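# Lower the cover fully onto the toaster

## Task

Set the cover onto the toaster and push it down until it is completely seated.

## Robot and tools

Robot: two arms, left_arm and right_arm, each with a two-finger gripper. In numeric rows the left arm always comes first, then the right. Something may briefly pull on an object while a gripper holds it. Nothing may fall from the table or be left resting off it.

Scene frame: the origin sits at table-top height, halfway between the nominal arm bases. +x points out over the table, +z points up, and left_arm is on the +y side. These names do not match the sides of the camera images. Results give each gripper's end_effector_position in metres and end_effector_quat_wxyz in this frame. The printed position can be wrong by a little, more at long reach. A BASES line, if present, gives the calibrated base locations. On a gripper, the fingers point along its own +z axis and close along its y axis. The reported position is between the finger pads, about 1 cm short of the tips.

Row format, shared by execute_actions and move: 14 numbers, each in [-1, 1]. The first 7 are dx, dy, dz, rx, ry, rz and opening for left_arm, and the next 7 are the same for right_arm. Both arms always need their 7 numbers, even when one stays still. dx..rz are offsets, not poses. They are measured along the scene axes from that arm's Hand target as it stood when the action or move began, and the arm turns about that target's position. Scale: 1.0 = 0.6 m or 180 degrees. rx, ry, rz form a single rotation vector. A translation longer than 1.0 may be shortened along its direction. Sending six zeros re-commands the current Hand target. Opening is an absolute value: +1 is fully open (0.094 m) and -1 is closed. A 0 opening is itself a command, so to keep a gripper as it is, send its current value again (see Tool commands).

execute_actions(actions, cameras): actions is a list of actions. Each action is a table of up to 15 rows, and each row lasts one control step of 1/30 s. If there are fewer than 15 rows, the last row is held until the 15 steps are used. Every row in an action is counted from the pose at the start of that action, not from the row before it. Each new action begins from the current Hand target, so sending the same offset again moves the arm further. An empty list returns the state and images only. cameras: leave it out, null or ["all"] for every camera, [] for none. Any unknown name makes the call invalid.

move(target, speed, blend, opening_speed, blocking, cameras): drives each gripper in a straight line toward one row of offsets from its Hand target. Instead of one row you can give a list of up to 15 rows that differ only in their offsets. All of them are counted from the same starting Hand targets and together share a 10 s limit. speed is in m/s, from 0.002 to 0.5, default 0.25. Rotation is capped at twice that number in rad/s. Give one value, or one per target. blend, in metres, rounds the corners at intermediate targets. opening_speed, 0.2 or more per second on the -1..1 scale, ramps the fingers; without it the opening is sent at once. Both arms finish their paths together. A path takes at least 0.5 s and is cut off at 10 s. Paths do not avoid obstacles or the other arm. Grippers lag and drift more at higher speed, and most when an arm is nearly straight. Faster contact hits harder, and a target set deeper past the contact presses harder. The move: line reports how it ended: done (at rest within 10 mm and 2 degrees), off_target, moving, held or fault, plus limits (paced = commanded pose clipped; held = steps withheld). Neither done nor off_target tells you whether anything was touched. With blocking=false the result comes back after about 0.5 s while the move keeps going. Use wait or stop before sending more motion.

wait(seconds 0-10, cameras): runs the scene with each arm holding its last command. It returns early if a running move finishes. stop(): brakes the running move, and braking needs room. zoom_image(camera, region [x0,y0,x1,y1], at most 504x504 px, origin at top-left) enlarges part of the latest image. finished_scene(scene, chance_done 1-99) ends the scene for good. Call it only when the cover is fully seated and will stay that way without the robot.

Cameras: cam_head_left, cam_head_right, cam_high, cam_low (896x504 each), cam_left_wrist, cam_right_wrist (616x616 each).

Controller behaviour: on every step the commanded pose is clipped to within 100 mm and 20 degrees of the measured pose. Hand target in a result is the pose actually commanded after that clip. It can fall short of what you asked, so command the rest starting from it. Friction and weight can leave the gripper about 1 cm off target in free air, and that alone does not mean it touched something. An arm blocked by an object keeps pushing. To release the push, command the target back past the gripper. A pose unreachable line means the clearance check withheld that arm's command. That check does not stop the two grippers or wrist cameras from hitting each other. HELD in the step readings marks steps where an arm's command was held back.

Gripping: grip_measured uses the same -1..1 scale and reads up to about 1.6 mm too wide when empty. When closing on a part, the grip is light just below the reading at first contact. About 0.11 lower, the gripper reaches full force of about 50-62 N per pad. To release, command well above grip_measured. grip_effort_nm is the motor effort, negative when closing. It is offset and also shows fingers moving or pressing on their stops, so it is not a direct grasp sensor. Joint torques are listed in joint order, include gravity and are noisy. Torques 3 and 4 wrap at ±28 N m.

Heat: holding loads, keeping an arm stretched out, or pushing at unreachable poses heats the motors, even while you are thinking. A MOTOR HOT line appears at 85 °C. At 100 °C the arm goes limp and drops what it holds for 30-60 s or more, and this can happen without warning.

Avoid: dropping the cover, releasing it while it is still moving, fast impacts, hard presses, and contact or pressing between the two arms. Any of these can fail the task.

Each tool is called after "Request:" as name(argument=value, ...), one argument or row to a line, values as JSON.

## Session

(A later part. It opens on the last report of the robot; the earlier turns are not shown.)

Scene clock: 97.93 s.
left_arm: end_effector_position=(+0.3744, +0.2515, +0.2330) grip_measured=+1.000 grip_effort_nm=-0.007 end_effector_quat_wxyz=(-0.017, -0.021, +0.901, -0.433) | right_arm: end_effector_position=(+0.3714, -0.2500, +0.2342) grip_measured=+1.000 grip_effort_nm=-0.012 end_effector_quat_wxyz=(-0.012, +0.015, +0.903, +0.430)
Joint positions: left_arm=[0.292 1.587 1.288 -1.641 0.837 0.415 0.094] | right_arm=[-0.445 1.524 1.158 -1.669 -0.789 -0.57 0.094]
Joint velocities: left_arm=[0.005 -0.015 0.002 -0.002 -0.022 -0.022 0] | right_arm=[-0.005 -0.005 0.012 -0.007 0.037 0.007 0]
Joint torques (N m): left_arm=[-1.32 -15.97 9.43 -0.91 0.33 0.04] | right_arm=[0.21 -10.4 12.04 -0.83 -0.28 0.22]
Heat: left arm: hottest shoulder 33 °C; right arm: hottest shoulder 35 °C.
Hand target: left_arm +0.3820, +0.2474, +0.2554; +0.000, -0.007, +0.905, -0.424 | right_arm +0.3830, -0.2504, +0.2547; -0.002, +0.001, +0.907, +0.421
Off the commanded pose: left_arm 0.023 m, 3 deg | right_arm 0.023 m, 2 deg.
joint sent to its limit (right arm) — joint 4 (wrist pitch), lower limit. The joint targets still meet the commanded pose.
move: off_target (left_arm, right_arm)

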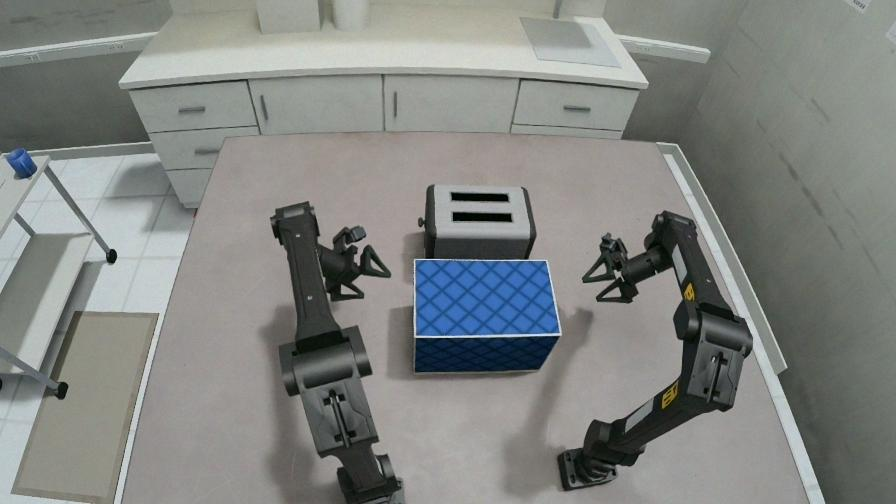

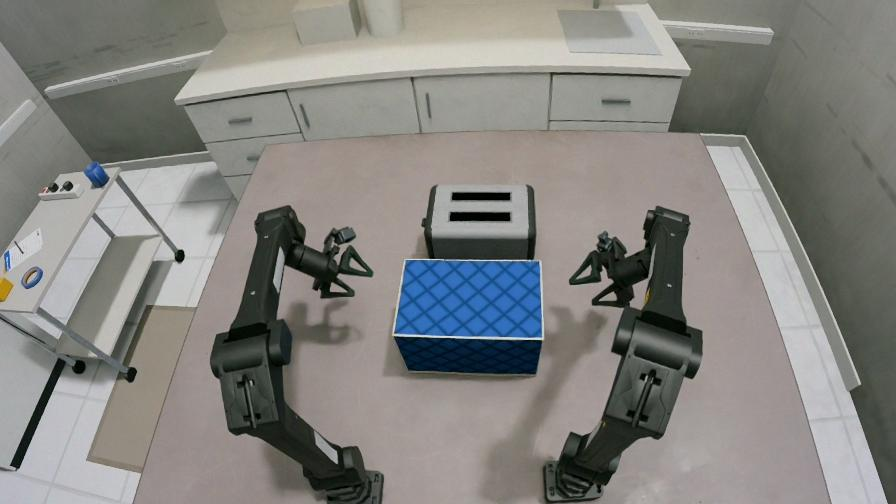

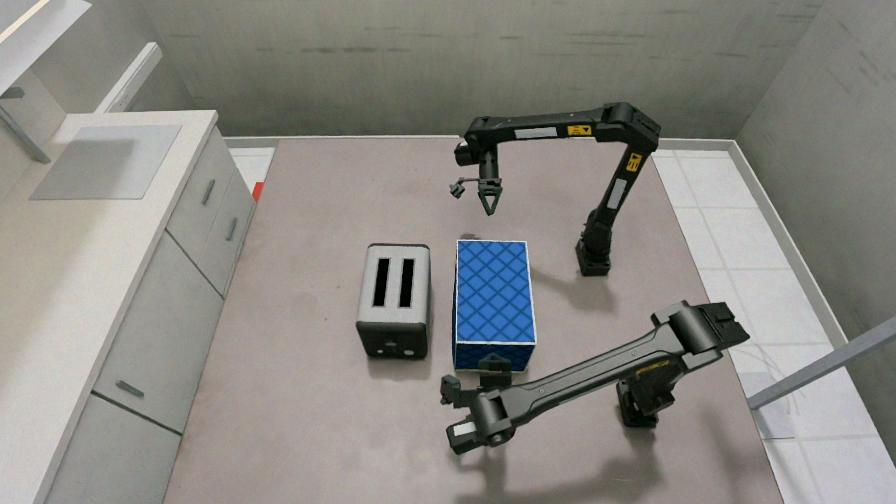

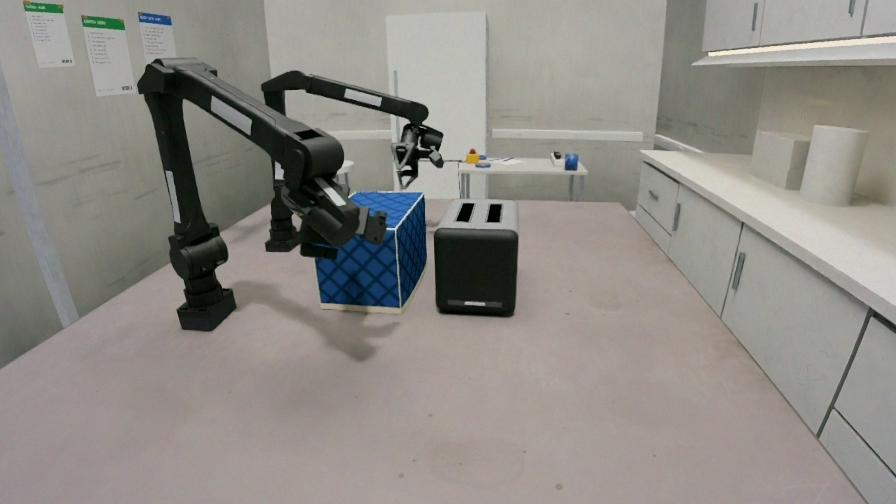

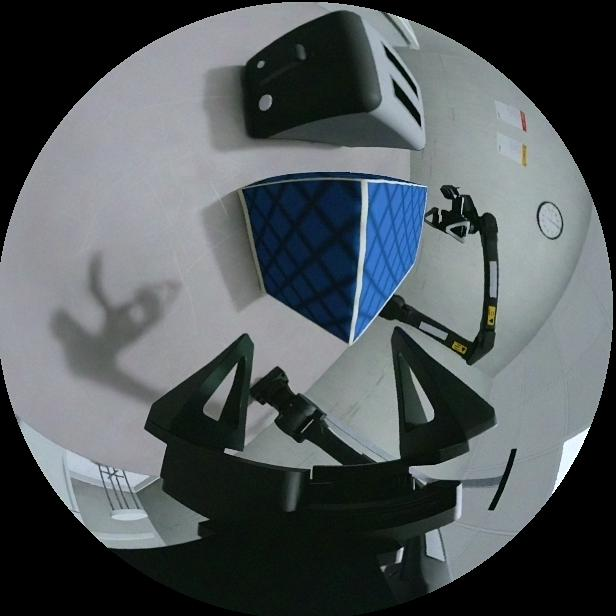

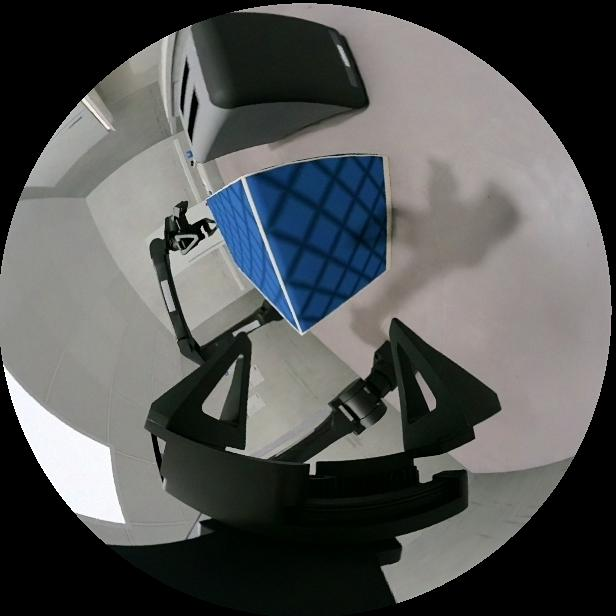

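Request:
move(
  target=[0,-0.117,-0.017,0,0,0,1,0,0.122,-0.017,0,0,0,1],
  speed=0.12,
  cameras=["cam_head_right","cam_low","cam_left_wrist","cam_right_wrist"],
)

Scene clock: 110.30 s.
left_arm: end_effector_position=(+0.3808, +0.1833, +0.2339) grip_measured=+1.000 grip_effort_nm=-0.022 end_effector_quat_wxyz=(-0.014, -0.016, +0.904, -0.426) | right_arm: end_effector_position=(+0.3873, -0.1819, +0.2418) grip_measured=+1.000 grip_effort_nm=-0.012 end_effector_quat_wxyz=(-0.004, +0.001, +0.906, +0.424)
Joint positions: left_arm=[0.131 1.526 1.236 -1.461 0.868 0.185 0.094] | right_arm=[-0.263 1.459 1.127 -1.51 -0.844 -0.346 0.094]
Joint velocities: left_arm=[-0.005 -0.005 -0.022 0.007 -0.037 -0.037 0] | right_arm=[0.005 -0.024 0.002 -0.002 -0.007 -0.037 0]
Joint torques (N m): left_arm=[-0.79 -15.91 6.97 0.14 0.56 0.05] | right_arm=[-0.03 -10.17 7.08 -0.05 -0.66 0.22]
Heat: left arm: hottest elbow 34 °C; right arm: hottest shoulder 35 °C.
Hand target: left_arm +0.3806, +0.1777, +0.2442; -0.002, -0.007, +0.905, -0.425 | right_arm +0.3829, -0.1766, +0.2459; -0.001, +0.001, +0.906, +0.424
Off the commanded pose: left_arm 0.013 m, 2 deg | right_arm 0.007 m, 0 deg.
move: off_target (left_arm)
Images, in order (width x height): cam_head_right 896x504, cam_low 896x504, cam_left_wrist 616x616, cam_right_wrist 616x616.

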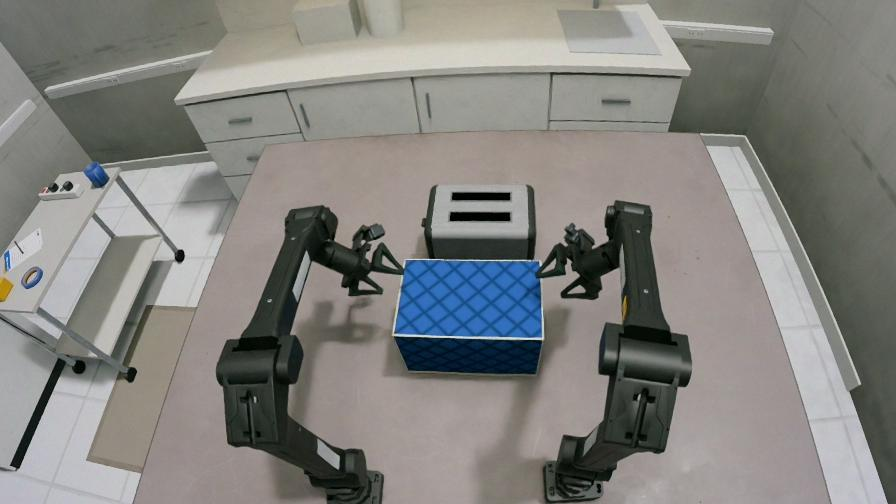

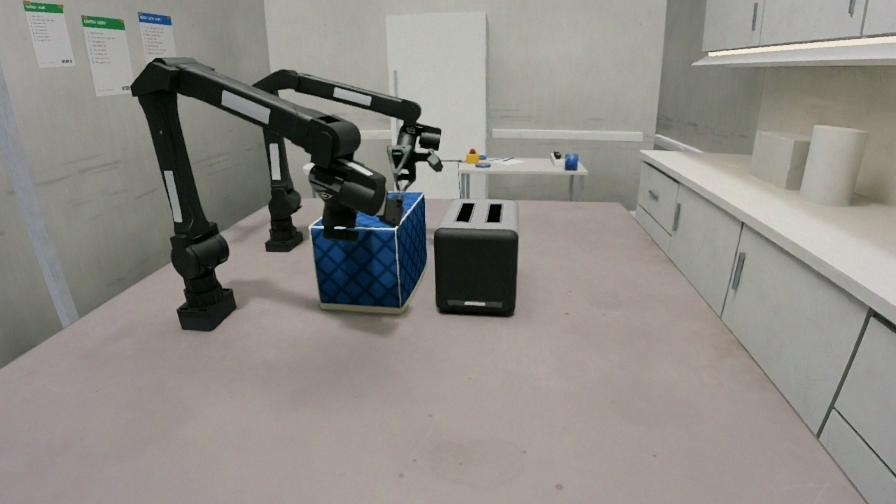

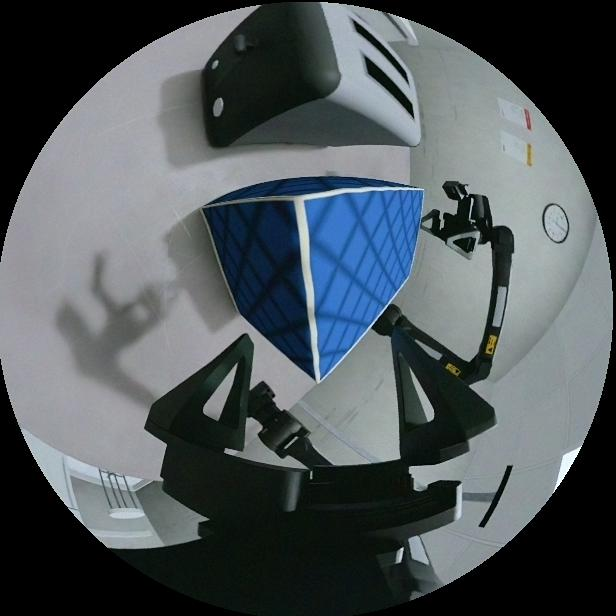

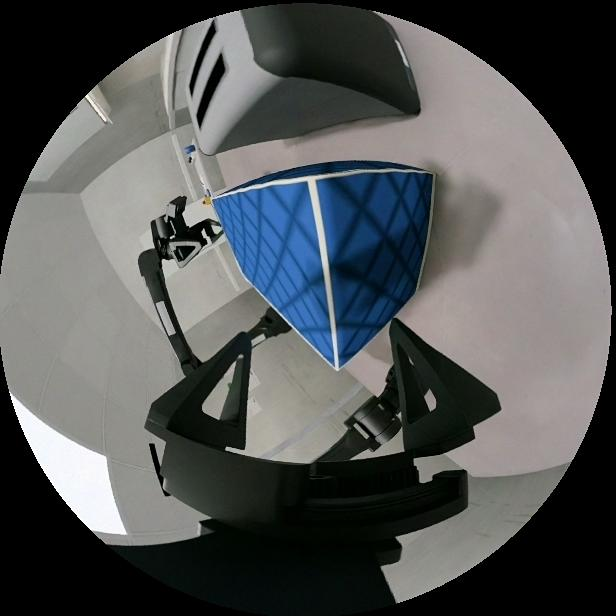

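Request:
move(
  target=[0,-0.077,-0.075,0,0,0,1,0,0.077,-0.064,0,0,0,1],
  speed=0.08,
  cameras=["cam_low","cam_left_wrist","cam_right_wrist"],
)

Scene clock: 117.80 s.
left_arm: end_effector_position=(+0.3789, +0.1386, +0.1913) grip_measured=+1.000 grip_effort_nm=-0.017 end_effector_quat_wxyz=(-0.012, -0.014, +0.905, -0.424) | right_arm: end_effector_position=(+0.3873, -0.1352, +0.2041) grip_measured=+1.000 grip_effort_nm=-0.012 end_effector_quat_wxyz=(-0.003, +0.002, +0.905, +0.424)
Joint positions: left_arm=[0.024 1.524 1.119 -1.216 0.876 0.02 0.094] | right_arm=[-0.144 1.45 1.016 -1.27 -0.869 -0.165 0.094]
Joint velocities: left_arm=[-0.005 -0.005 -0.002 -0.012 0.095 0.007 0] | right_arm=[0.005 -0.005 0.007 0.027 0.037 -0.051 0]
Joint torques (N m): left_arm=[-0.91 -14.45 6.75 0.49 0.62 0.04] | right_arm=[-0.15 -9.82 6.98 0.21 -0.69 0.23]
Heat: left arm: hottest elbow 33 °C; right arm: hottest shoulder 35 °C.
Hand target: left_arm +0.3798, +0.1324, +0.1987; -0.003, -0.006, +0.905, -0.425 | right_arm +0.3827, -0.1298, +0.2085; +0.000, +0.000, +0.905, +0.425
Off the commanded pose: left_arm 0.011 m, 1 deg | right_arm 0.007 m, 0 deg.
move: off_target (left_arm)
Images, in order (width x height): cam_low 896x504, cam_left_wrist 616x616, cam_right_wrist 616x616.

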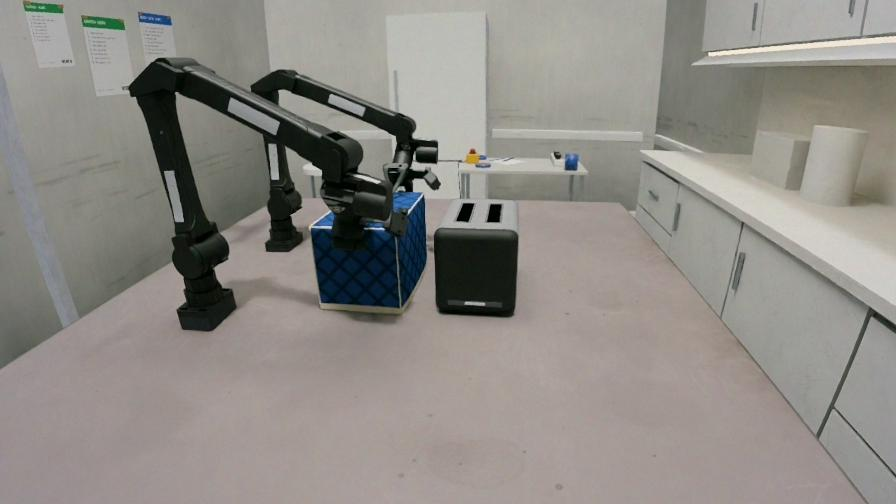

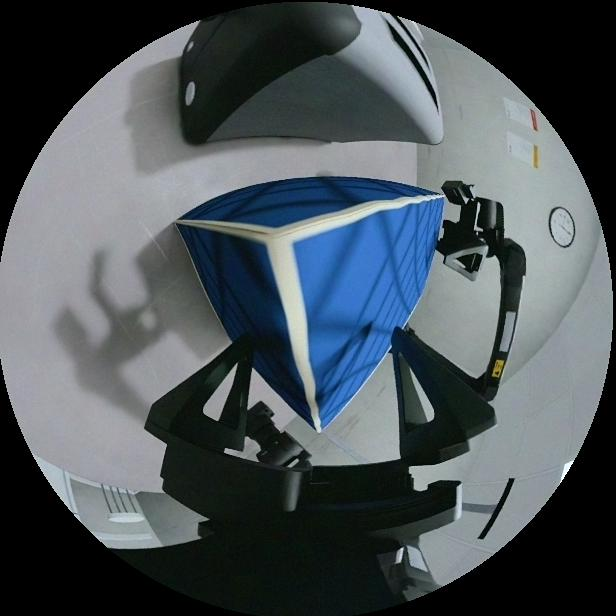

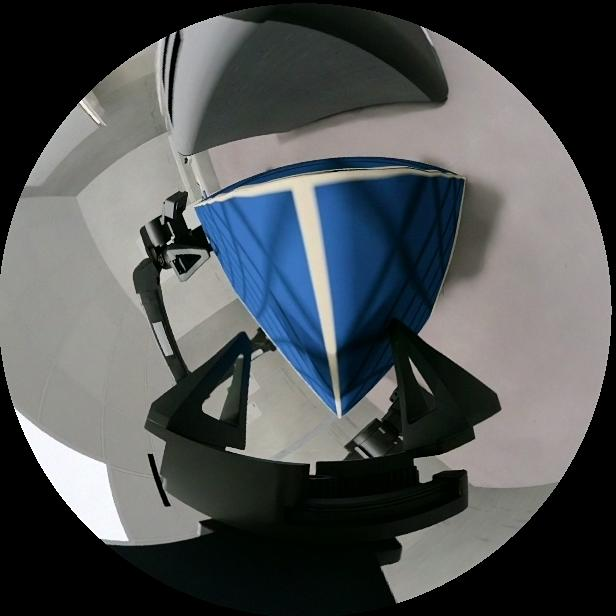

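Request:
move(
  target=[0,-0.015,-0.01,0,0,0,1,0,0.017,-0.012,0,0,0,1],
  speed=0.08,
  cameras=[],
)

Request:
move(
  target=[0,0,0,0,0,0,-1,0,0,0,0,0,0,-1],
  opening_speed=1,
)

Request:
zoom_image(
  camera="cam_low",
  region=[260, 170, 540, 340],
)

Scene clock: 124.17 s.
left_arm: end_effector_position=(+0.3790, +0.1305, +0.1858) grip_measured=+1.000 grip_effort_nm=-0.017 end_effector_quat_wxyz=(-0.011, -0.015, +0.906, -0.424) | right_arm: end_effector_position=(+0.3875, -0.1260, +0.1970) grip_measured=+1.000 grip_effort_nm=-0.012 end_effector_quat_wxyz=(-0.003, +0.004, +0.906, +0.424)
Joint positions: left_arm=[0.005 1.524 1.104 -1.174 0.876 -0.013 0.094] | right_arm=[-0.12 1.449 0.995 -1.218 -0.871 -0.122 0.094]
Joint velocities: left_arm=[-0.005 -0.005 0.002 -0.007 -0.051 -0.022 0] | right_arm=[-0.005 -0.015 0.002 -0.002 0.007 0.007 0]
Joint torques (N m): left_arm=[-1.32 -14.62 6.79 0.51 0.59 0.03] | right_arm=[0.26 -9.88 6.86 0.24 -0.74 0.21]
Heat: left arm: hottest elbow 33 °C; right arm: hottest shoulder 35 °C.
Hand target: left_arm +0.3797, +0.1235, +0.1926; -0.003, -0.006, +0.905, -0.425 | right_arm +0.3825, -0.1196, +0.2015; +0.000, +0.001, +0.905, +0.426
Off the commanded pose: left_arm 0.010 m, 1 deg | right_arm 0.009 m, 0 deg.
move: done
No camera images: "cameras" was empty.

Scene clock: 126.40 s.
left_arm: end_effector_position=(+0.3785, +0.1288, +0.1860) grip_measured=-0.892 grip_effort_nm=-1.023 end_effector_quat_wxyz=(-0.012, -0.014, +0.905, -0.425) | right_arm: end_effector_position=(+0.3868, -0.1236, +0.1970) grip_measured=-0.909 grip_effort_nm=-0.999 end_effector_quat_wxyz=(-0.004, +0.002, +0.905, +0.425)
Joint positions: left_arm=[0.001 1.524 1.104 -1.174 0.877 -0.014 0.005] | right_arm=[-0.114 1.449 0.994 -1.218 -0.874 -0.121 0.004]
Joint velocities: left_arm=[-0.015 -0.005 0.002 -0.017 0.007 -0.051 -0.001] | right_arm=[-0.005 -0.024 0.007 0.002 0.066 -0.081 0.001]
Joint torques (N m): left_arm=[-0.85 -14.27 6.78 0.46 0.58 0.05] | right_arm=[-0.26 -9.76 6.98 0.24 -0.61 0.21]
Heat: left arm: hottest elbow 33 °C; right arm: hottest shoulder 35 °C.
Hand target: left_arm +0.3797, +0.1235, +0.1926; -0.003, -0.006, +0.905, -0.425 | right_arm +0.3825, -0.1196, +0.2015; +0.000, +0.001, +0.905, +0.426
Off the commanded pose: left_arm 0.009 m, 1 deg | right_arm 0.007 m, 0 deg.
move: done

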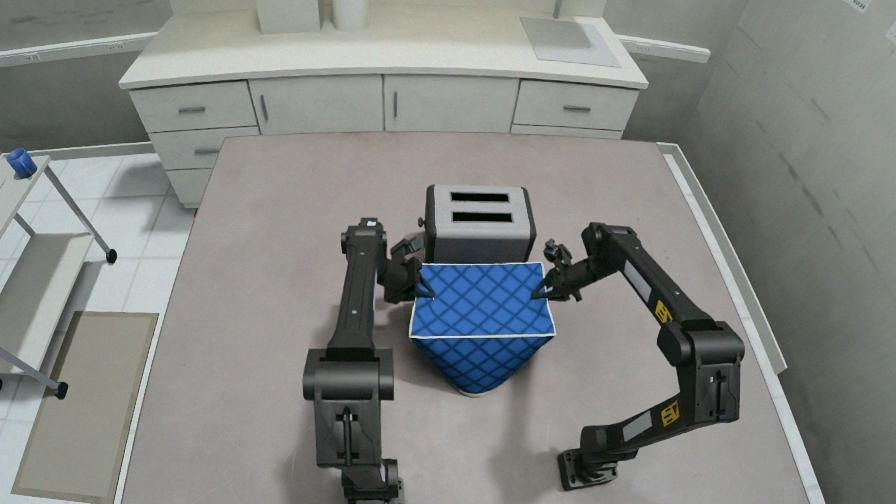

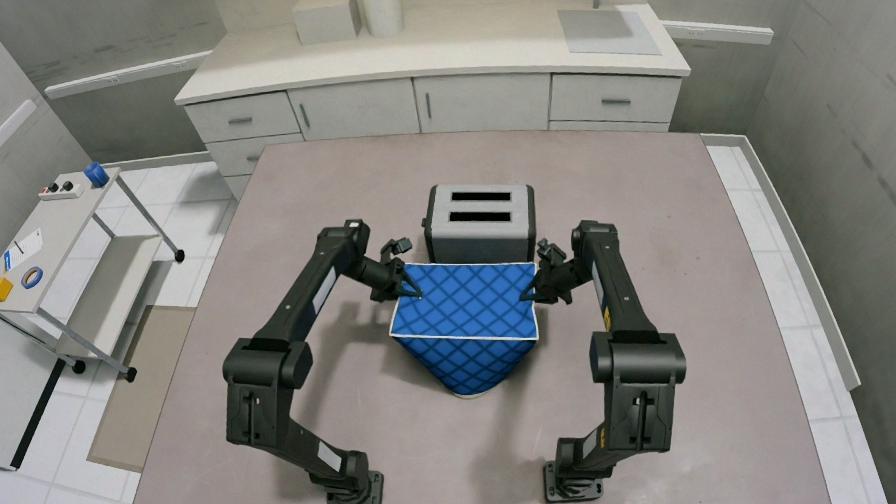

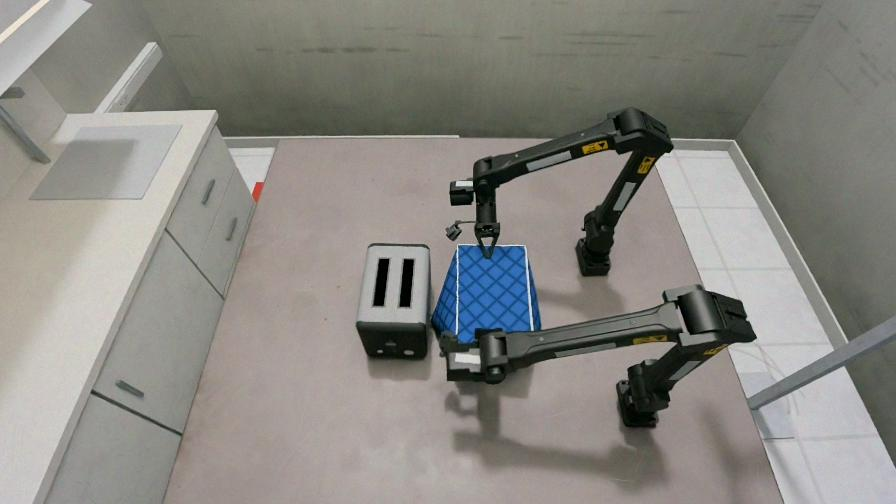

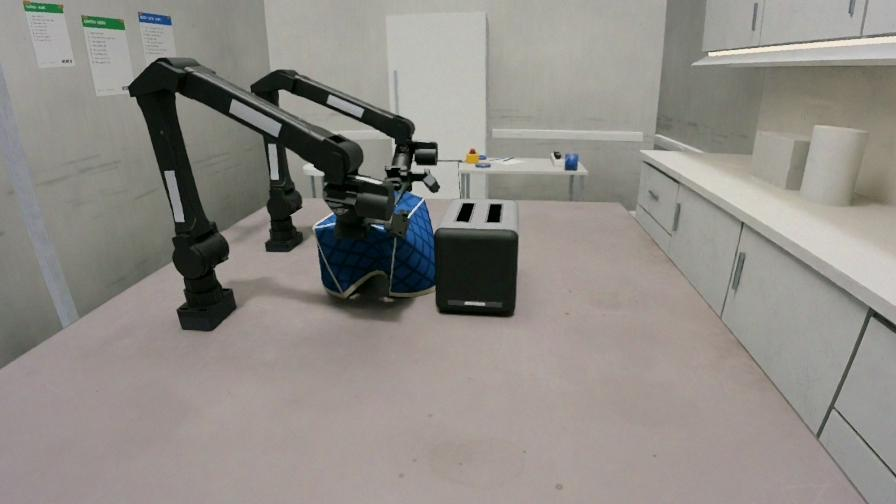

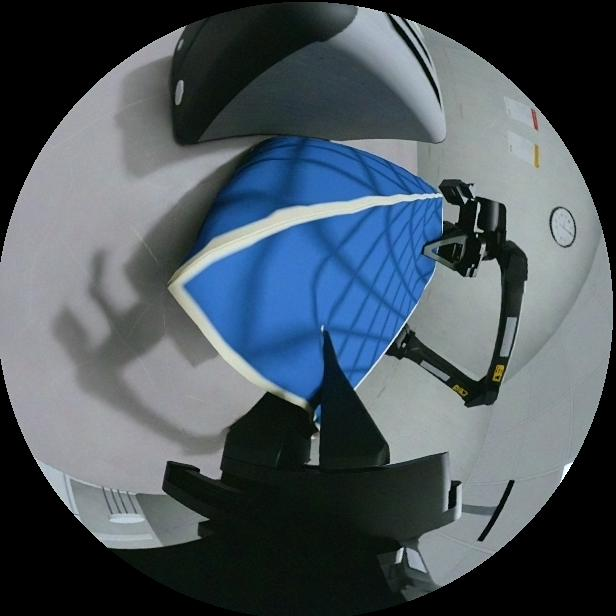

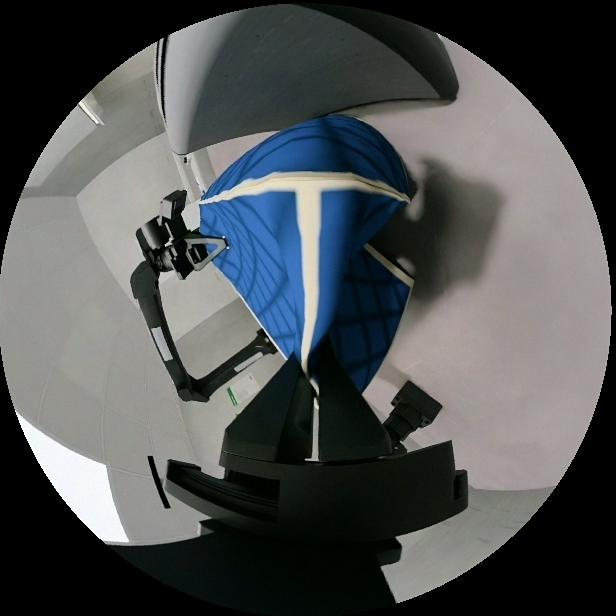

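Scaled by 1.800.

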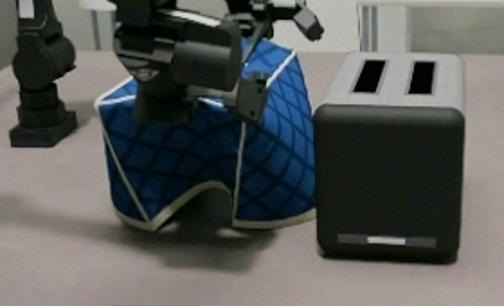

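Request:
move(
  target=[0,0,0,0,0,0,1,0,0,0,0,0,0,1],
  opening_speed=1.5,
  cameras=[],
)

Request:
move(
  target=[0,0.035,0.024,0,0,0,1,0,-0.037,0.024,0,0,0,1],
  speed=0.08,
  cameras=["cam_low","cam_left_wrist","cam_right_wrist"],
)

Scene clock: 137.40 s.
left_arm: end_effector_position=(+0.3785, +0.1288, +0.1860) grip_measured=+0.997 grip_effort_nm=0.105 end_effector_quat_wxyz=(-0.012, -0.014, +0.905, -0.425) | right_arm: end_effector_position=(+0.3868, -0.1236, +0.1970) grip_measured=+0.997 grip_effort_nm=0.090 end_effector_quat_wxyz=(-0.004, +0.002, +0.905, +0.425)
Joint positions: left_arm=[0.001 1.524 1.104 -1.174 0.877 -0.014 0.094] | right_arm=[-0.114 1.449 0.994 -1.218 -0.874 -0.121 0.094]
Joint velocities: left_arm=[0.005 -0.015 -0.017 -0.002 0.037 -0.022 0] | right_arm=[-0.005 -0.015 -0.007 -0.017 -0.037 0.037 0]
Joint torques (N m): left_arm=[-0.91 -14.62 6.72 0.43 0.55 0.06] | right_arm=[-0.03 -9.82 6.98 0.31 -0.61 0.21]
Heat: left arm: hottest shoulder 33 °C; right arm: hottest shoulder 35 °C.
Hand target: left_arm +0.3797, +0.1235, +0.1926; -0.003, -0.006, +0.905, -0.425 | right_arm +0.3825, -0.1196, +0.2015; +0.000, +0.001, +0.905, +0.426
Off the commanded pose: left_arm 0.009 m, 1 deg | right_arm 0.007 m, 0 deg.
move: done
No camera images: "cameras" was empty.

Scene clock: 138.63 s.
left_arm: end_effector_position=(+0.3680, +0.1380, +0.1868) grip_measured=+0.998 grip_effort_nm=0.105 end_effector_quat_wxyz=(-0.029, -0.015, +0.904, -0.425) | right_arm: end_effector_position=(+0.3733, -0.1360, +0.1992) grip_measured=+0.998 grip_effort_nm=0.100 end_effector_quat_wxyz=(-0.026, +0.012, +0.903, +0.428)
Joint positions: left_arm=[0.024 1.524 1.104 -1.247 0.877 0.041 0.094] | right_arm=[-0.151 1.449 0.994 -1.311 -0.871 -0.178 0.094]
Joint velocities: left_arm=[-0.034 -0.005 0.012 0.002 -0.037 -0.051 0] | right_arm=[0.015 -0.005 -0.007 -0.007 -0.051 0.037 -0.001]
Joint torques (N m): left_arm=[0.91 -15.09 9.16 -0.39 0.47 0.25] | right_arm=[-1.96 -9.47 10.48 -0.32 -0.36 -0.13]
Heat: left arm: hottest shoulder 33 °C; right arm: hottest shoulder 35 °C.
Hand target: left_arm +0.3800, +0.1443, +0.2073; -0.002, -0.006, +0.905, -0.425 | right_arm +0.3827, -0.1419, +0.2155; -0.001, +0.001, +0.905, +0.425
Off the commanded pose: left_arm 0.024 m, 3 deg | right_arm 0.020 m, 3 deg.
move: off_target (left_arm, right_arm)
Images, in order (width x height): cam_low 896x504, cam_left_wrist 616x616, cam_right_wrist 616x616.

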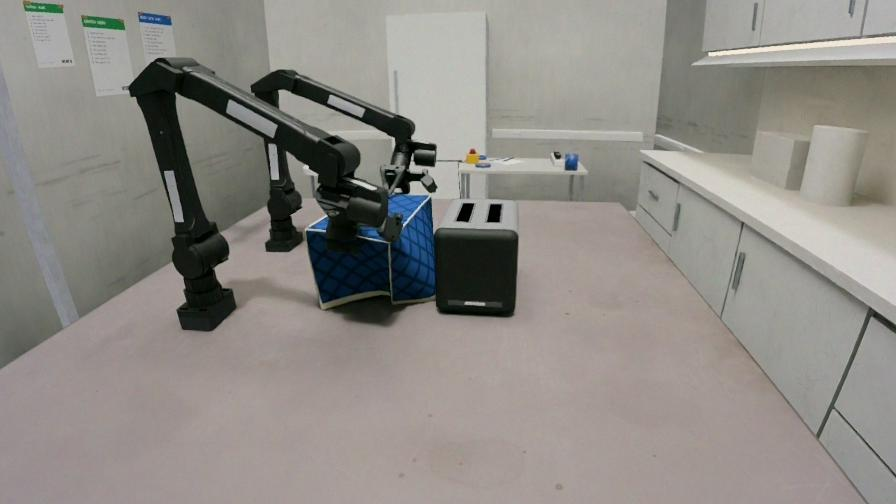

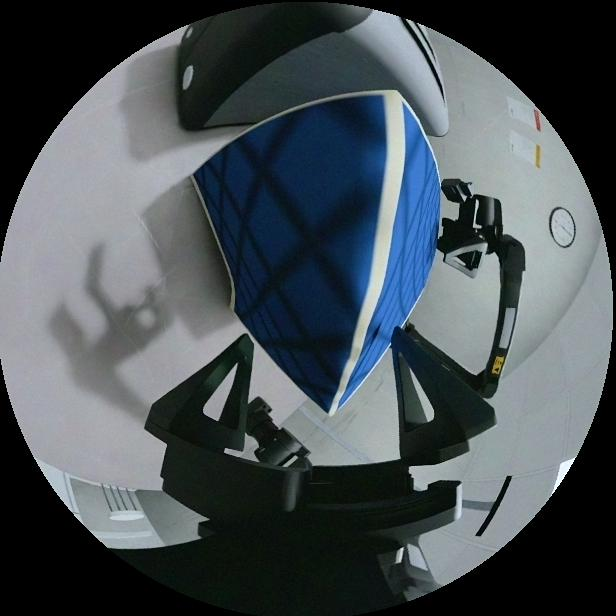

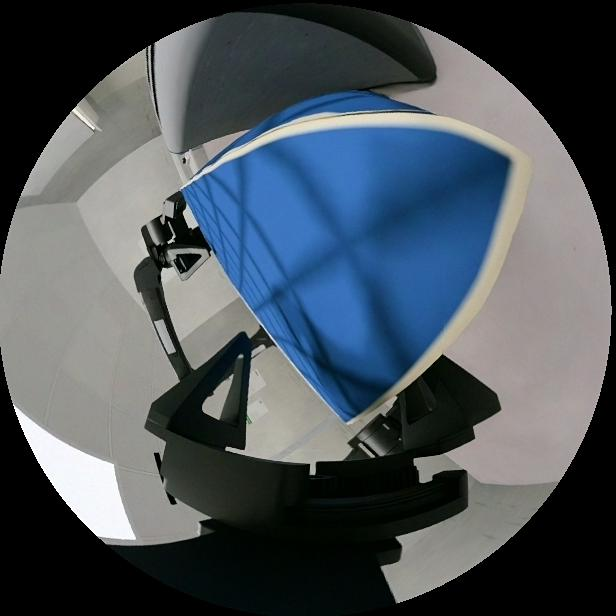

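Request:
move(
  target=[0,0.09,0.08,0,0,0,1,0,-0.09,0.08,0,0,0,1],
  speed=0.12,
)

Request:
zoom_image(
  camera="cam_low",
  region=[260, 170, 540, 340],
)

Scene clock: 143.07 s.
left_arm: end_effector_position=(+0.3699, +0.1893, +0.2373) grip_measured=+0.998 grip_effort_nm=0.095 end_effector_quat_wxyz=(-0.026, -0.015, +0.903, -0.429) | right_arm: end_effector_position=(+0.3694, -0.1882, +0.2454) grip_measured=+0.998 grip_effort_nm=0.095 end_effector_quat_wxyz=(-0.027, +0.013, +0.902, +0.430)
Joint positions: left_arm=[0.148 1.519 1.233 -1.52 0.864 0.23 0.094] | right_arm=[-0.291 1.448 1.114 -1.59 -0.836 -0.383 0.094]
Joint velocities: left_arm=[-0.015 -0.005 -0.007 -0.007 -0.037 -0.022 -0.001] | right_arm=[0.005 -0.005 0.007 0.002 -0.007 -0.022 0.001]
Joint torques (N m): left_arm=[1.2 -14.15 9.8 -0.8 0.39 0.23] | right_arm=[-1.79 -8.53 12.52 -0.66 -0.32 -0.14]
Heat: left arm: hottest elbow 34 °C; right arm: hottest shoulder 35 °C.
Hand target: left_arm +0.3807, +0.1971, +0.2560; -0.001, -0.007, +0.905, -0.425 | right_arm +0.3832, -0.1965, +0.2627; -0.001, +0.001, +0.906, +0.423
Off the commanded pose: left_arm 0.022 m, 3 deg | right_arm 0.024 m, 3 deg.
move: off_target (left_arm, right_arm)

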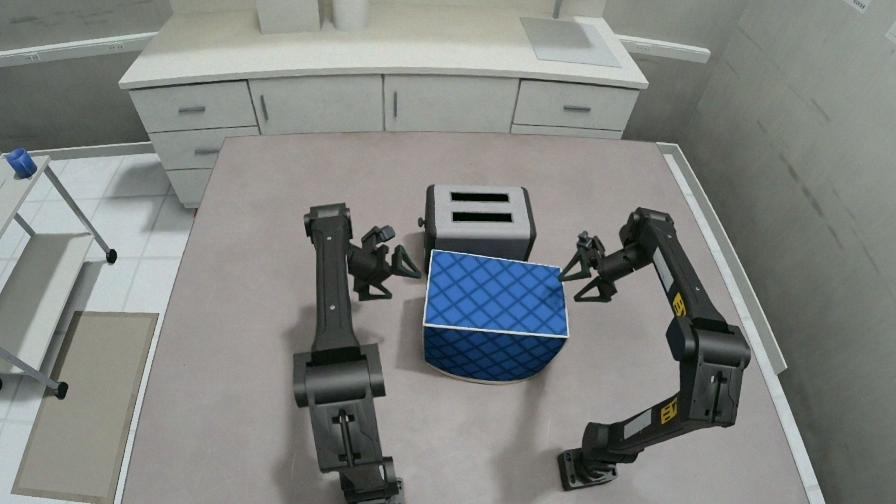

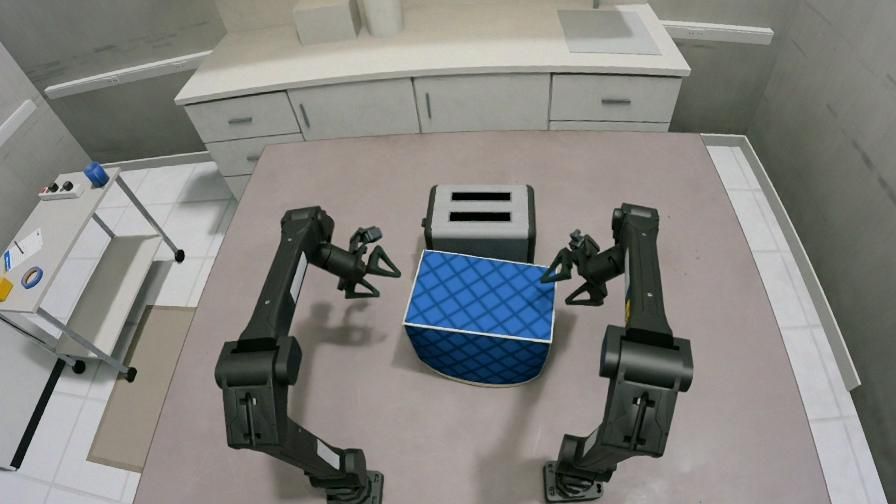

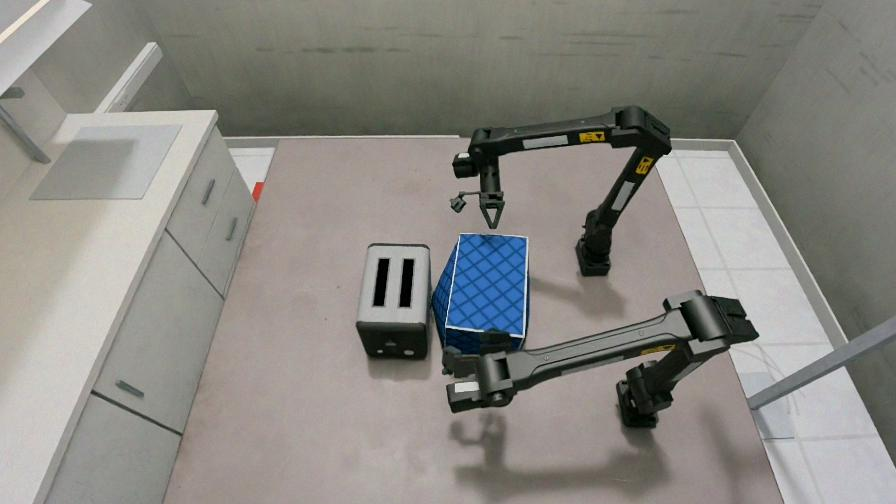

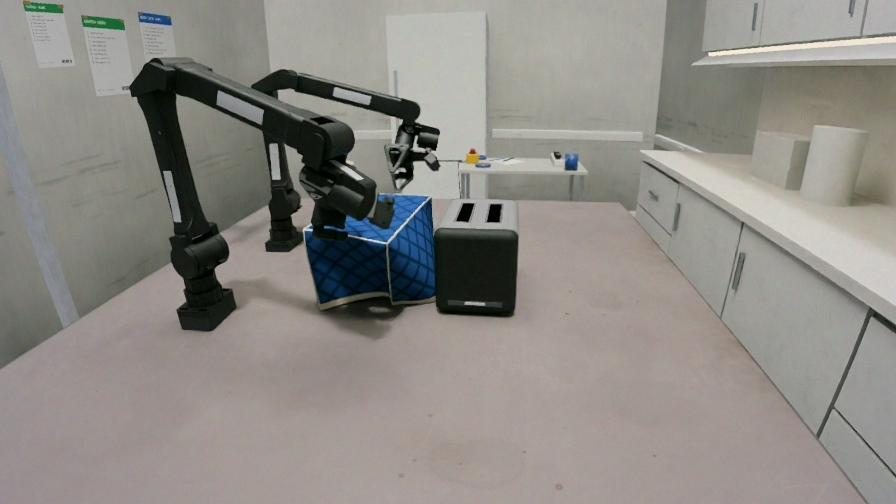

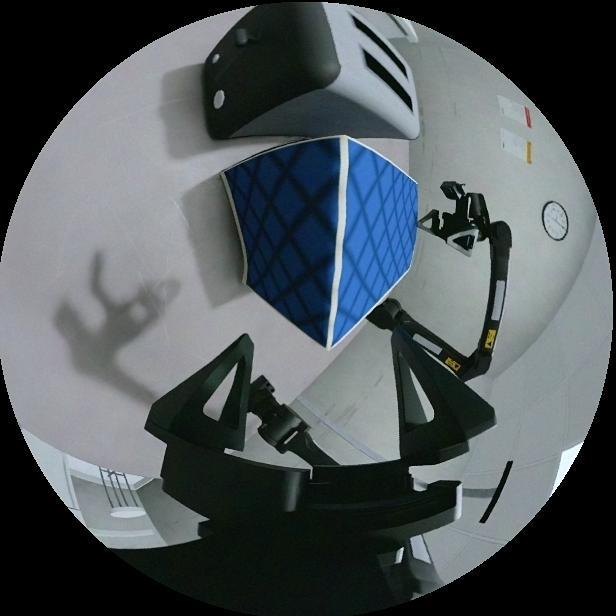

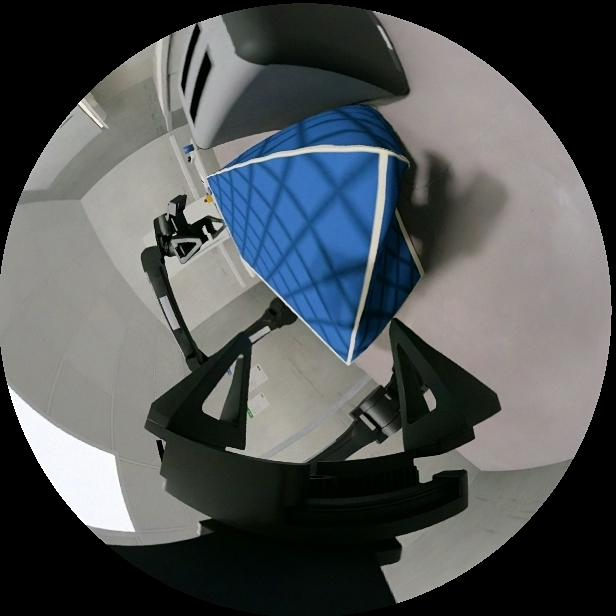

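Scaled by 1.800.

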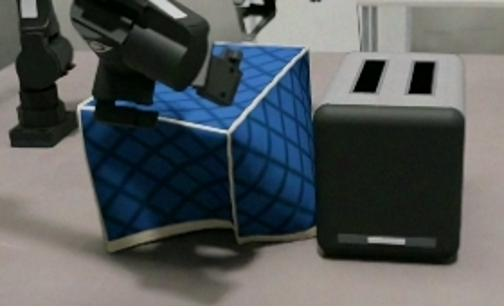

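Request:
move(
  target=[0,-0.142,-0.105,0,0,0,1,0,0.059,-0.097,0,0,0,1],
  speed=0.1,
)

Scene clock: 151.10 s.
left_arm: end_effector_position=(+0.3783, +0.1191, +0.1851) grip_measured=+0.998 grip_effort_nm=0.095 end_effector_quat_wxyz=(-0.012, -0.014, +0.905, -0.424) | right_arm: end_effector_position=(+0.3853, -0.1662, +0.2122) grip_measured=+0.998 grip_effort_nm=0.085 end_effector_quat_wxyz=(+0.012, -0.005, +0.907, +0.421)
Joint positions: left_arm=[-0.022 1.519 1.096 -1.143 0.877 -0.05 0.094] | right_arm=[-0.225 1.448 1.038 -1.352 -0.853 -0.285 0.094]
Joint velocities: left_arm=[-0.005 -0.005 -0.007 0.022 -0.007 -0.022 0.001] | right_arm=[0.005 0.005 -0.012 0.017 -0.022 -0.022 -0.001]
Joint torques (N m): left_arm=[-1.08 -14.56 6.9 0.4 0.53 0.03] | right_arm=[0.15 -7.59 6.95 0.16 -0.7 0.21]
Heat: left arm: hottest elbow 35 °C; right arm: hottest shoulder 34 °C.
Hand target: left_arm +0.3793, +0.1134, +0.1920; -0.003, -0.006, +0.905, -0.425 | right_arm +0.3827, -0.1604, +0.2050; -0.001, +0.000, +0.906, +0.424
Off the commanded pose: left_arm 0.011 m, 1 deg | right_arm 0.009 m, 2 deg.
move: off_target (left_arm)

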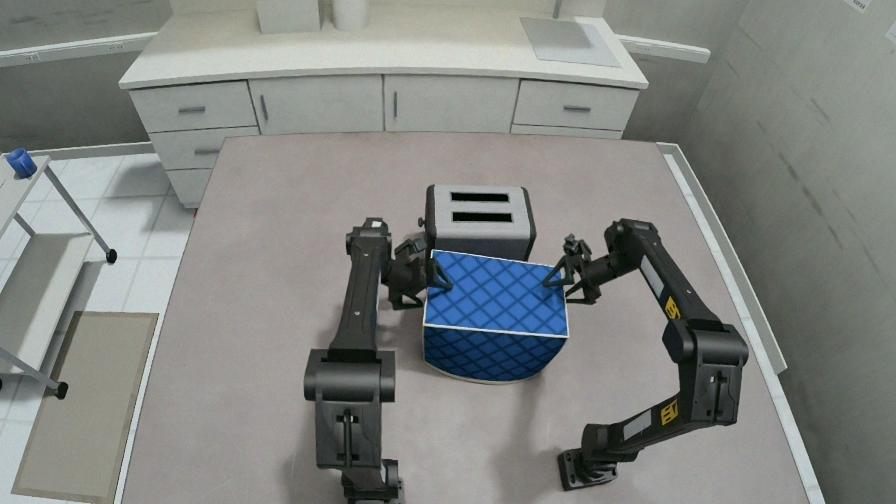

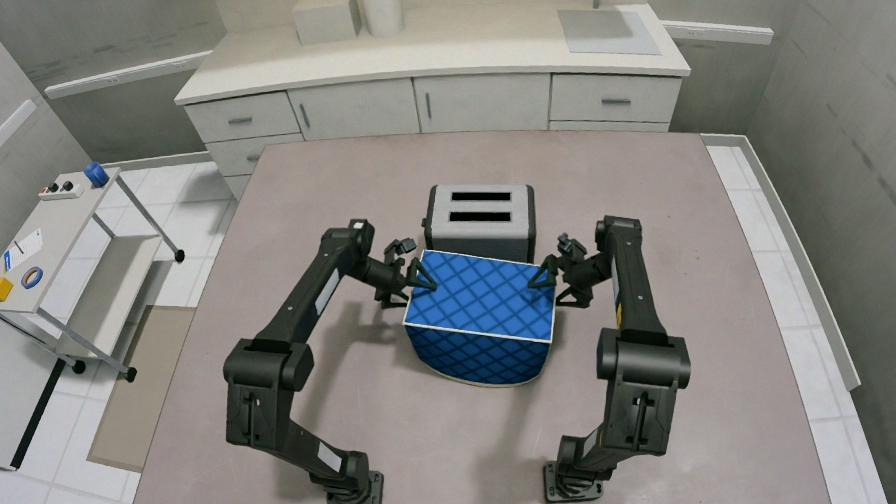

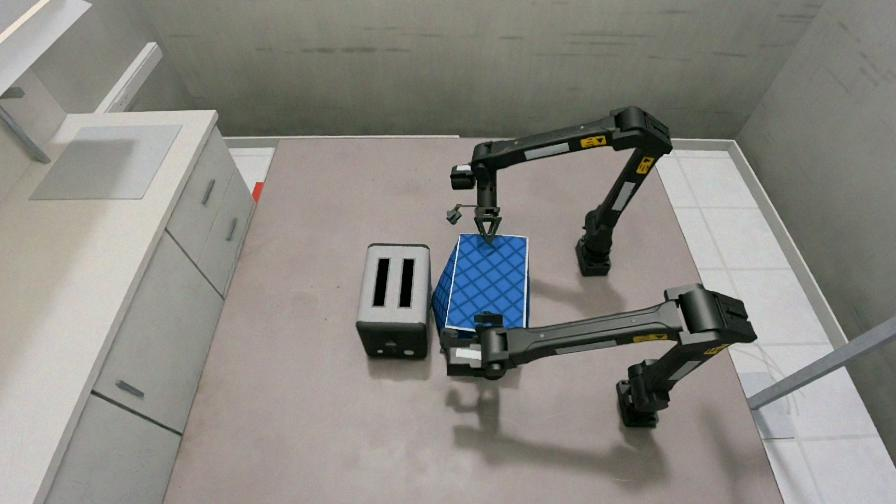

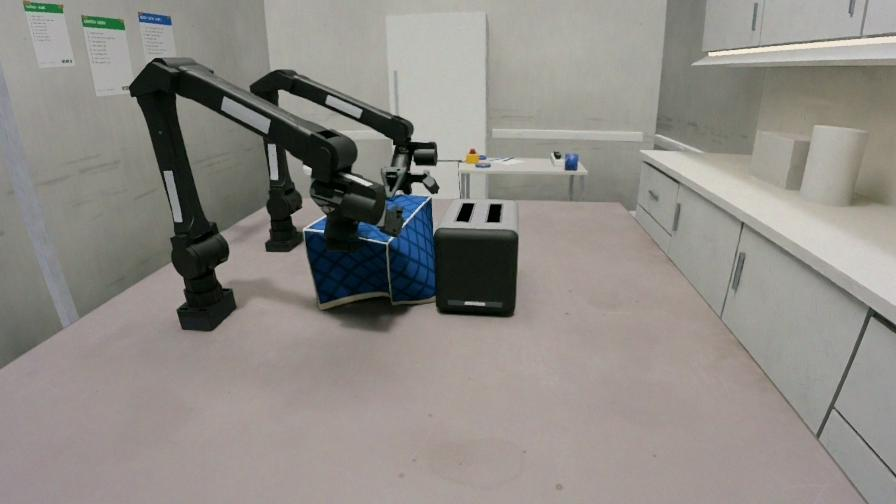

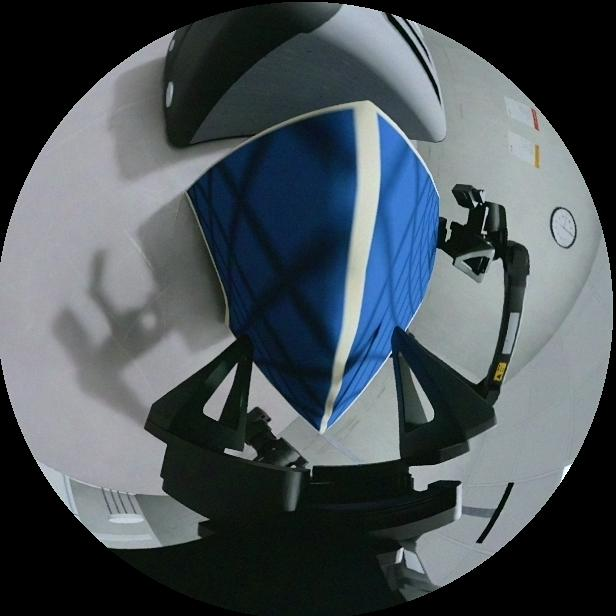

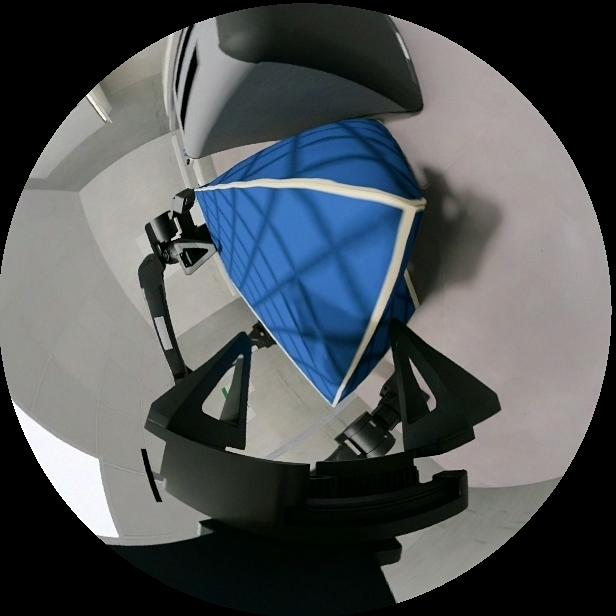

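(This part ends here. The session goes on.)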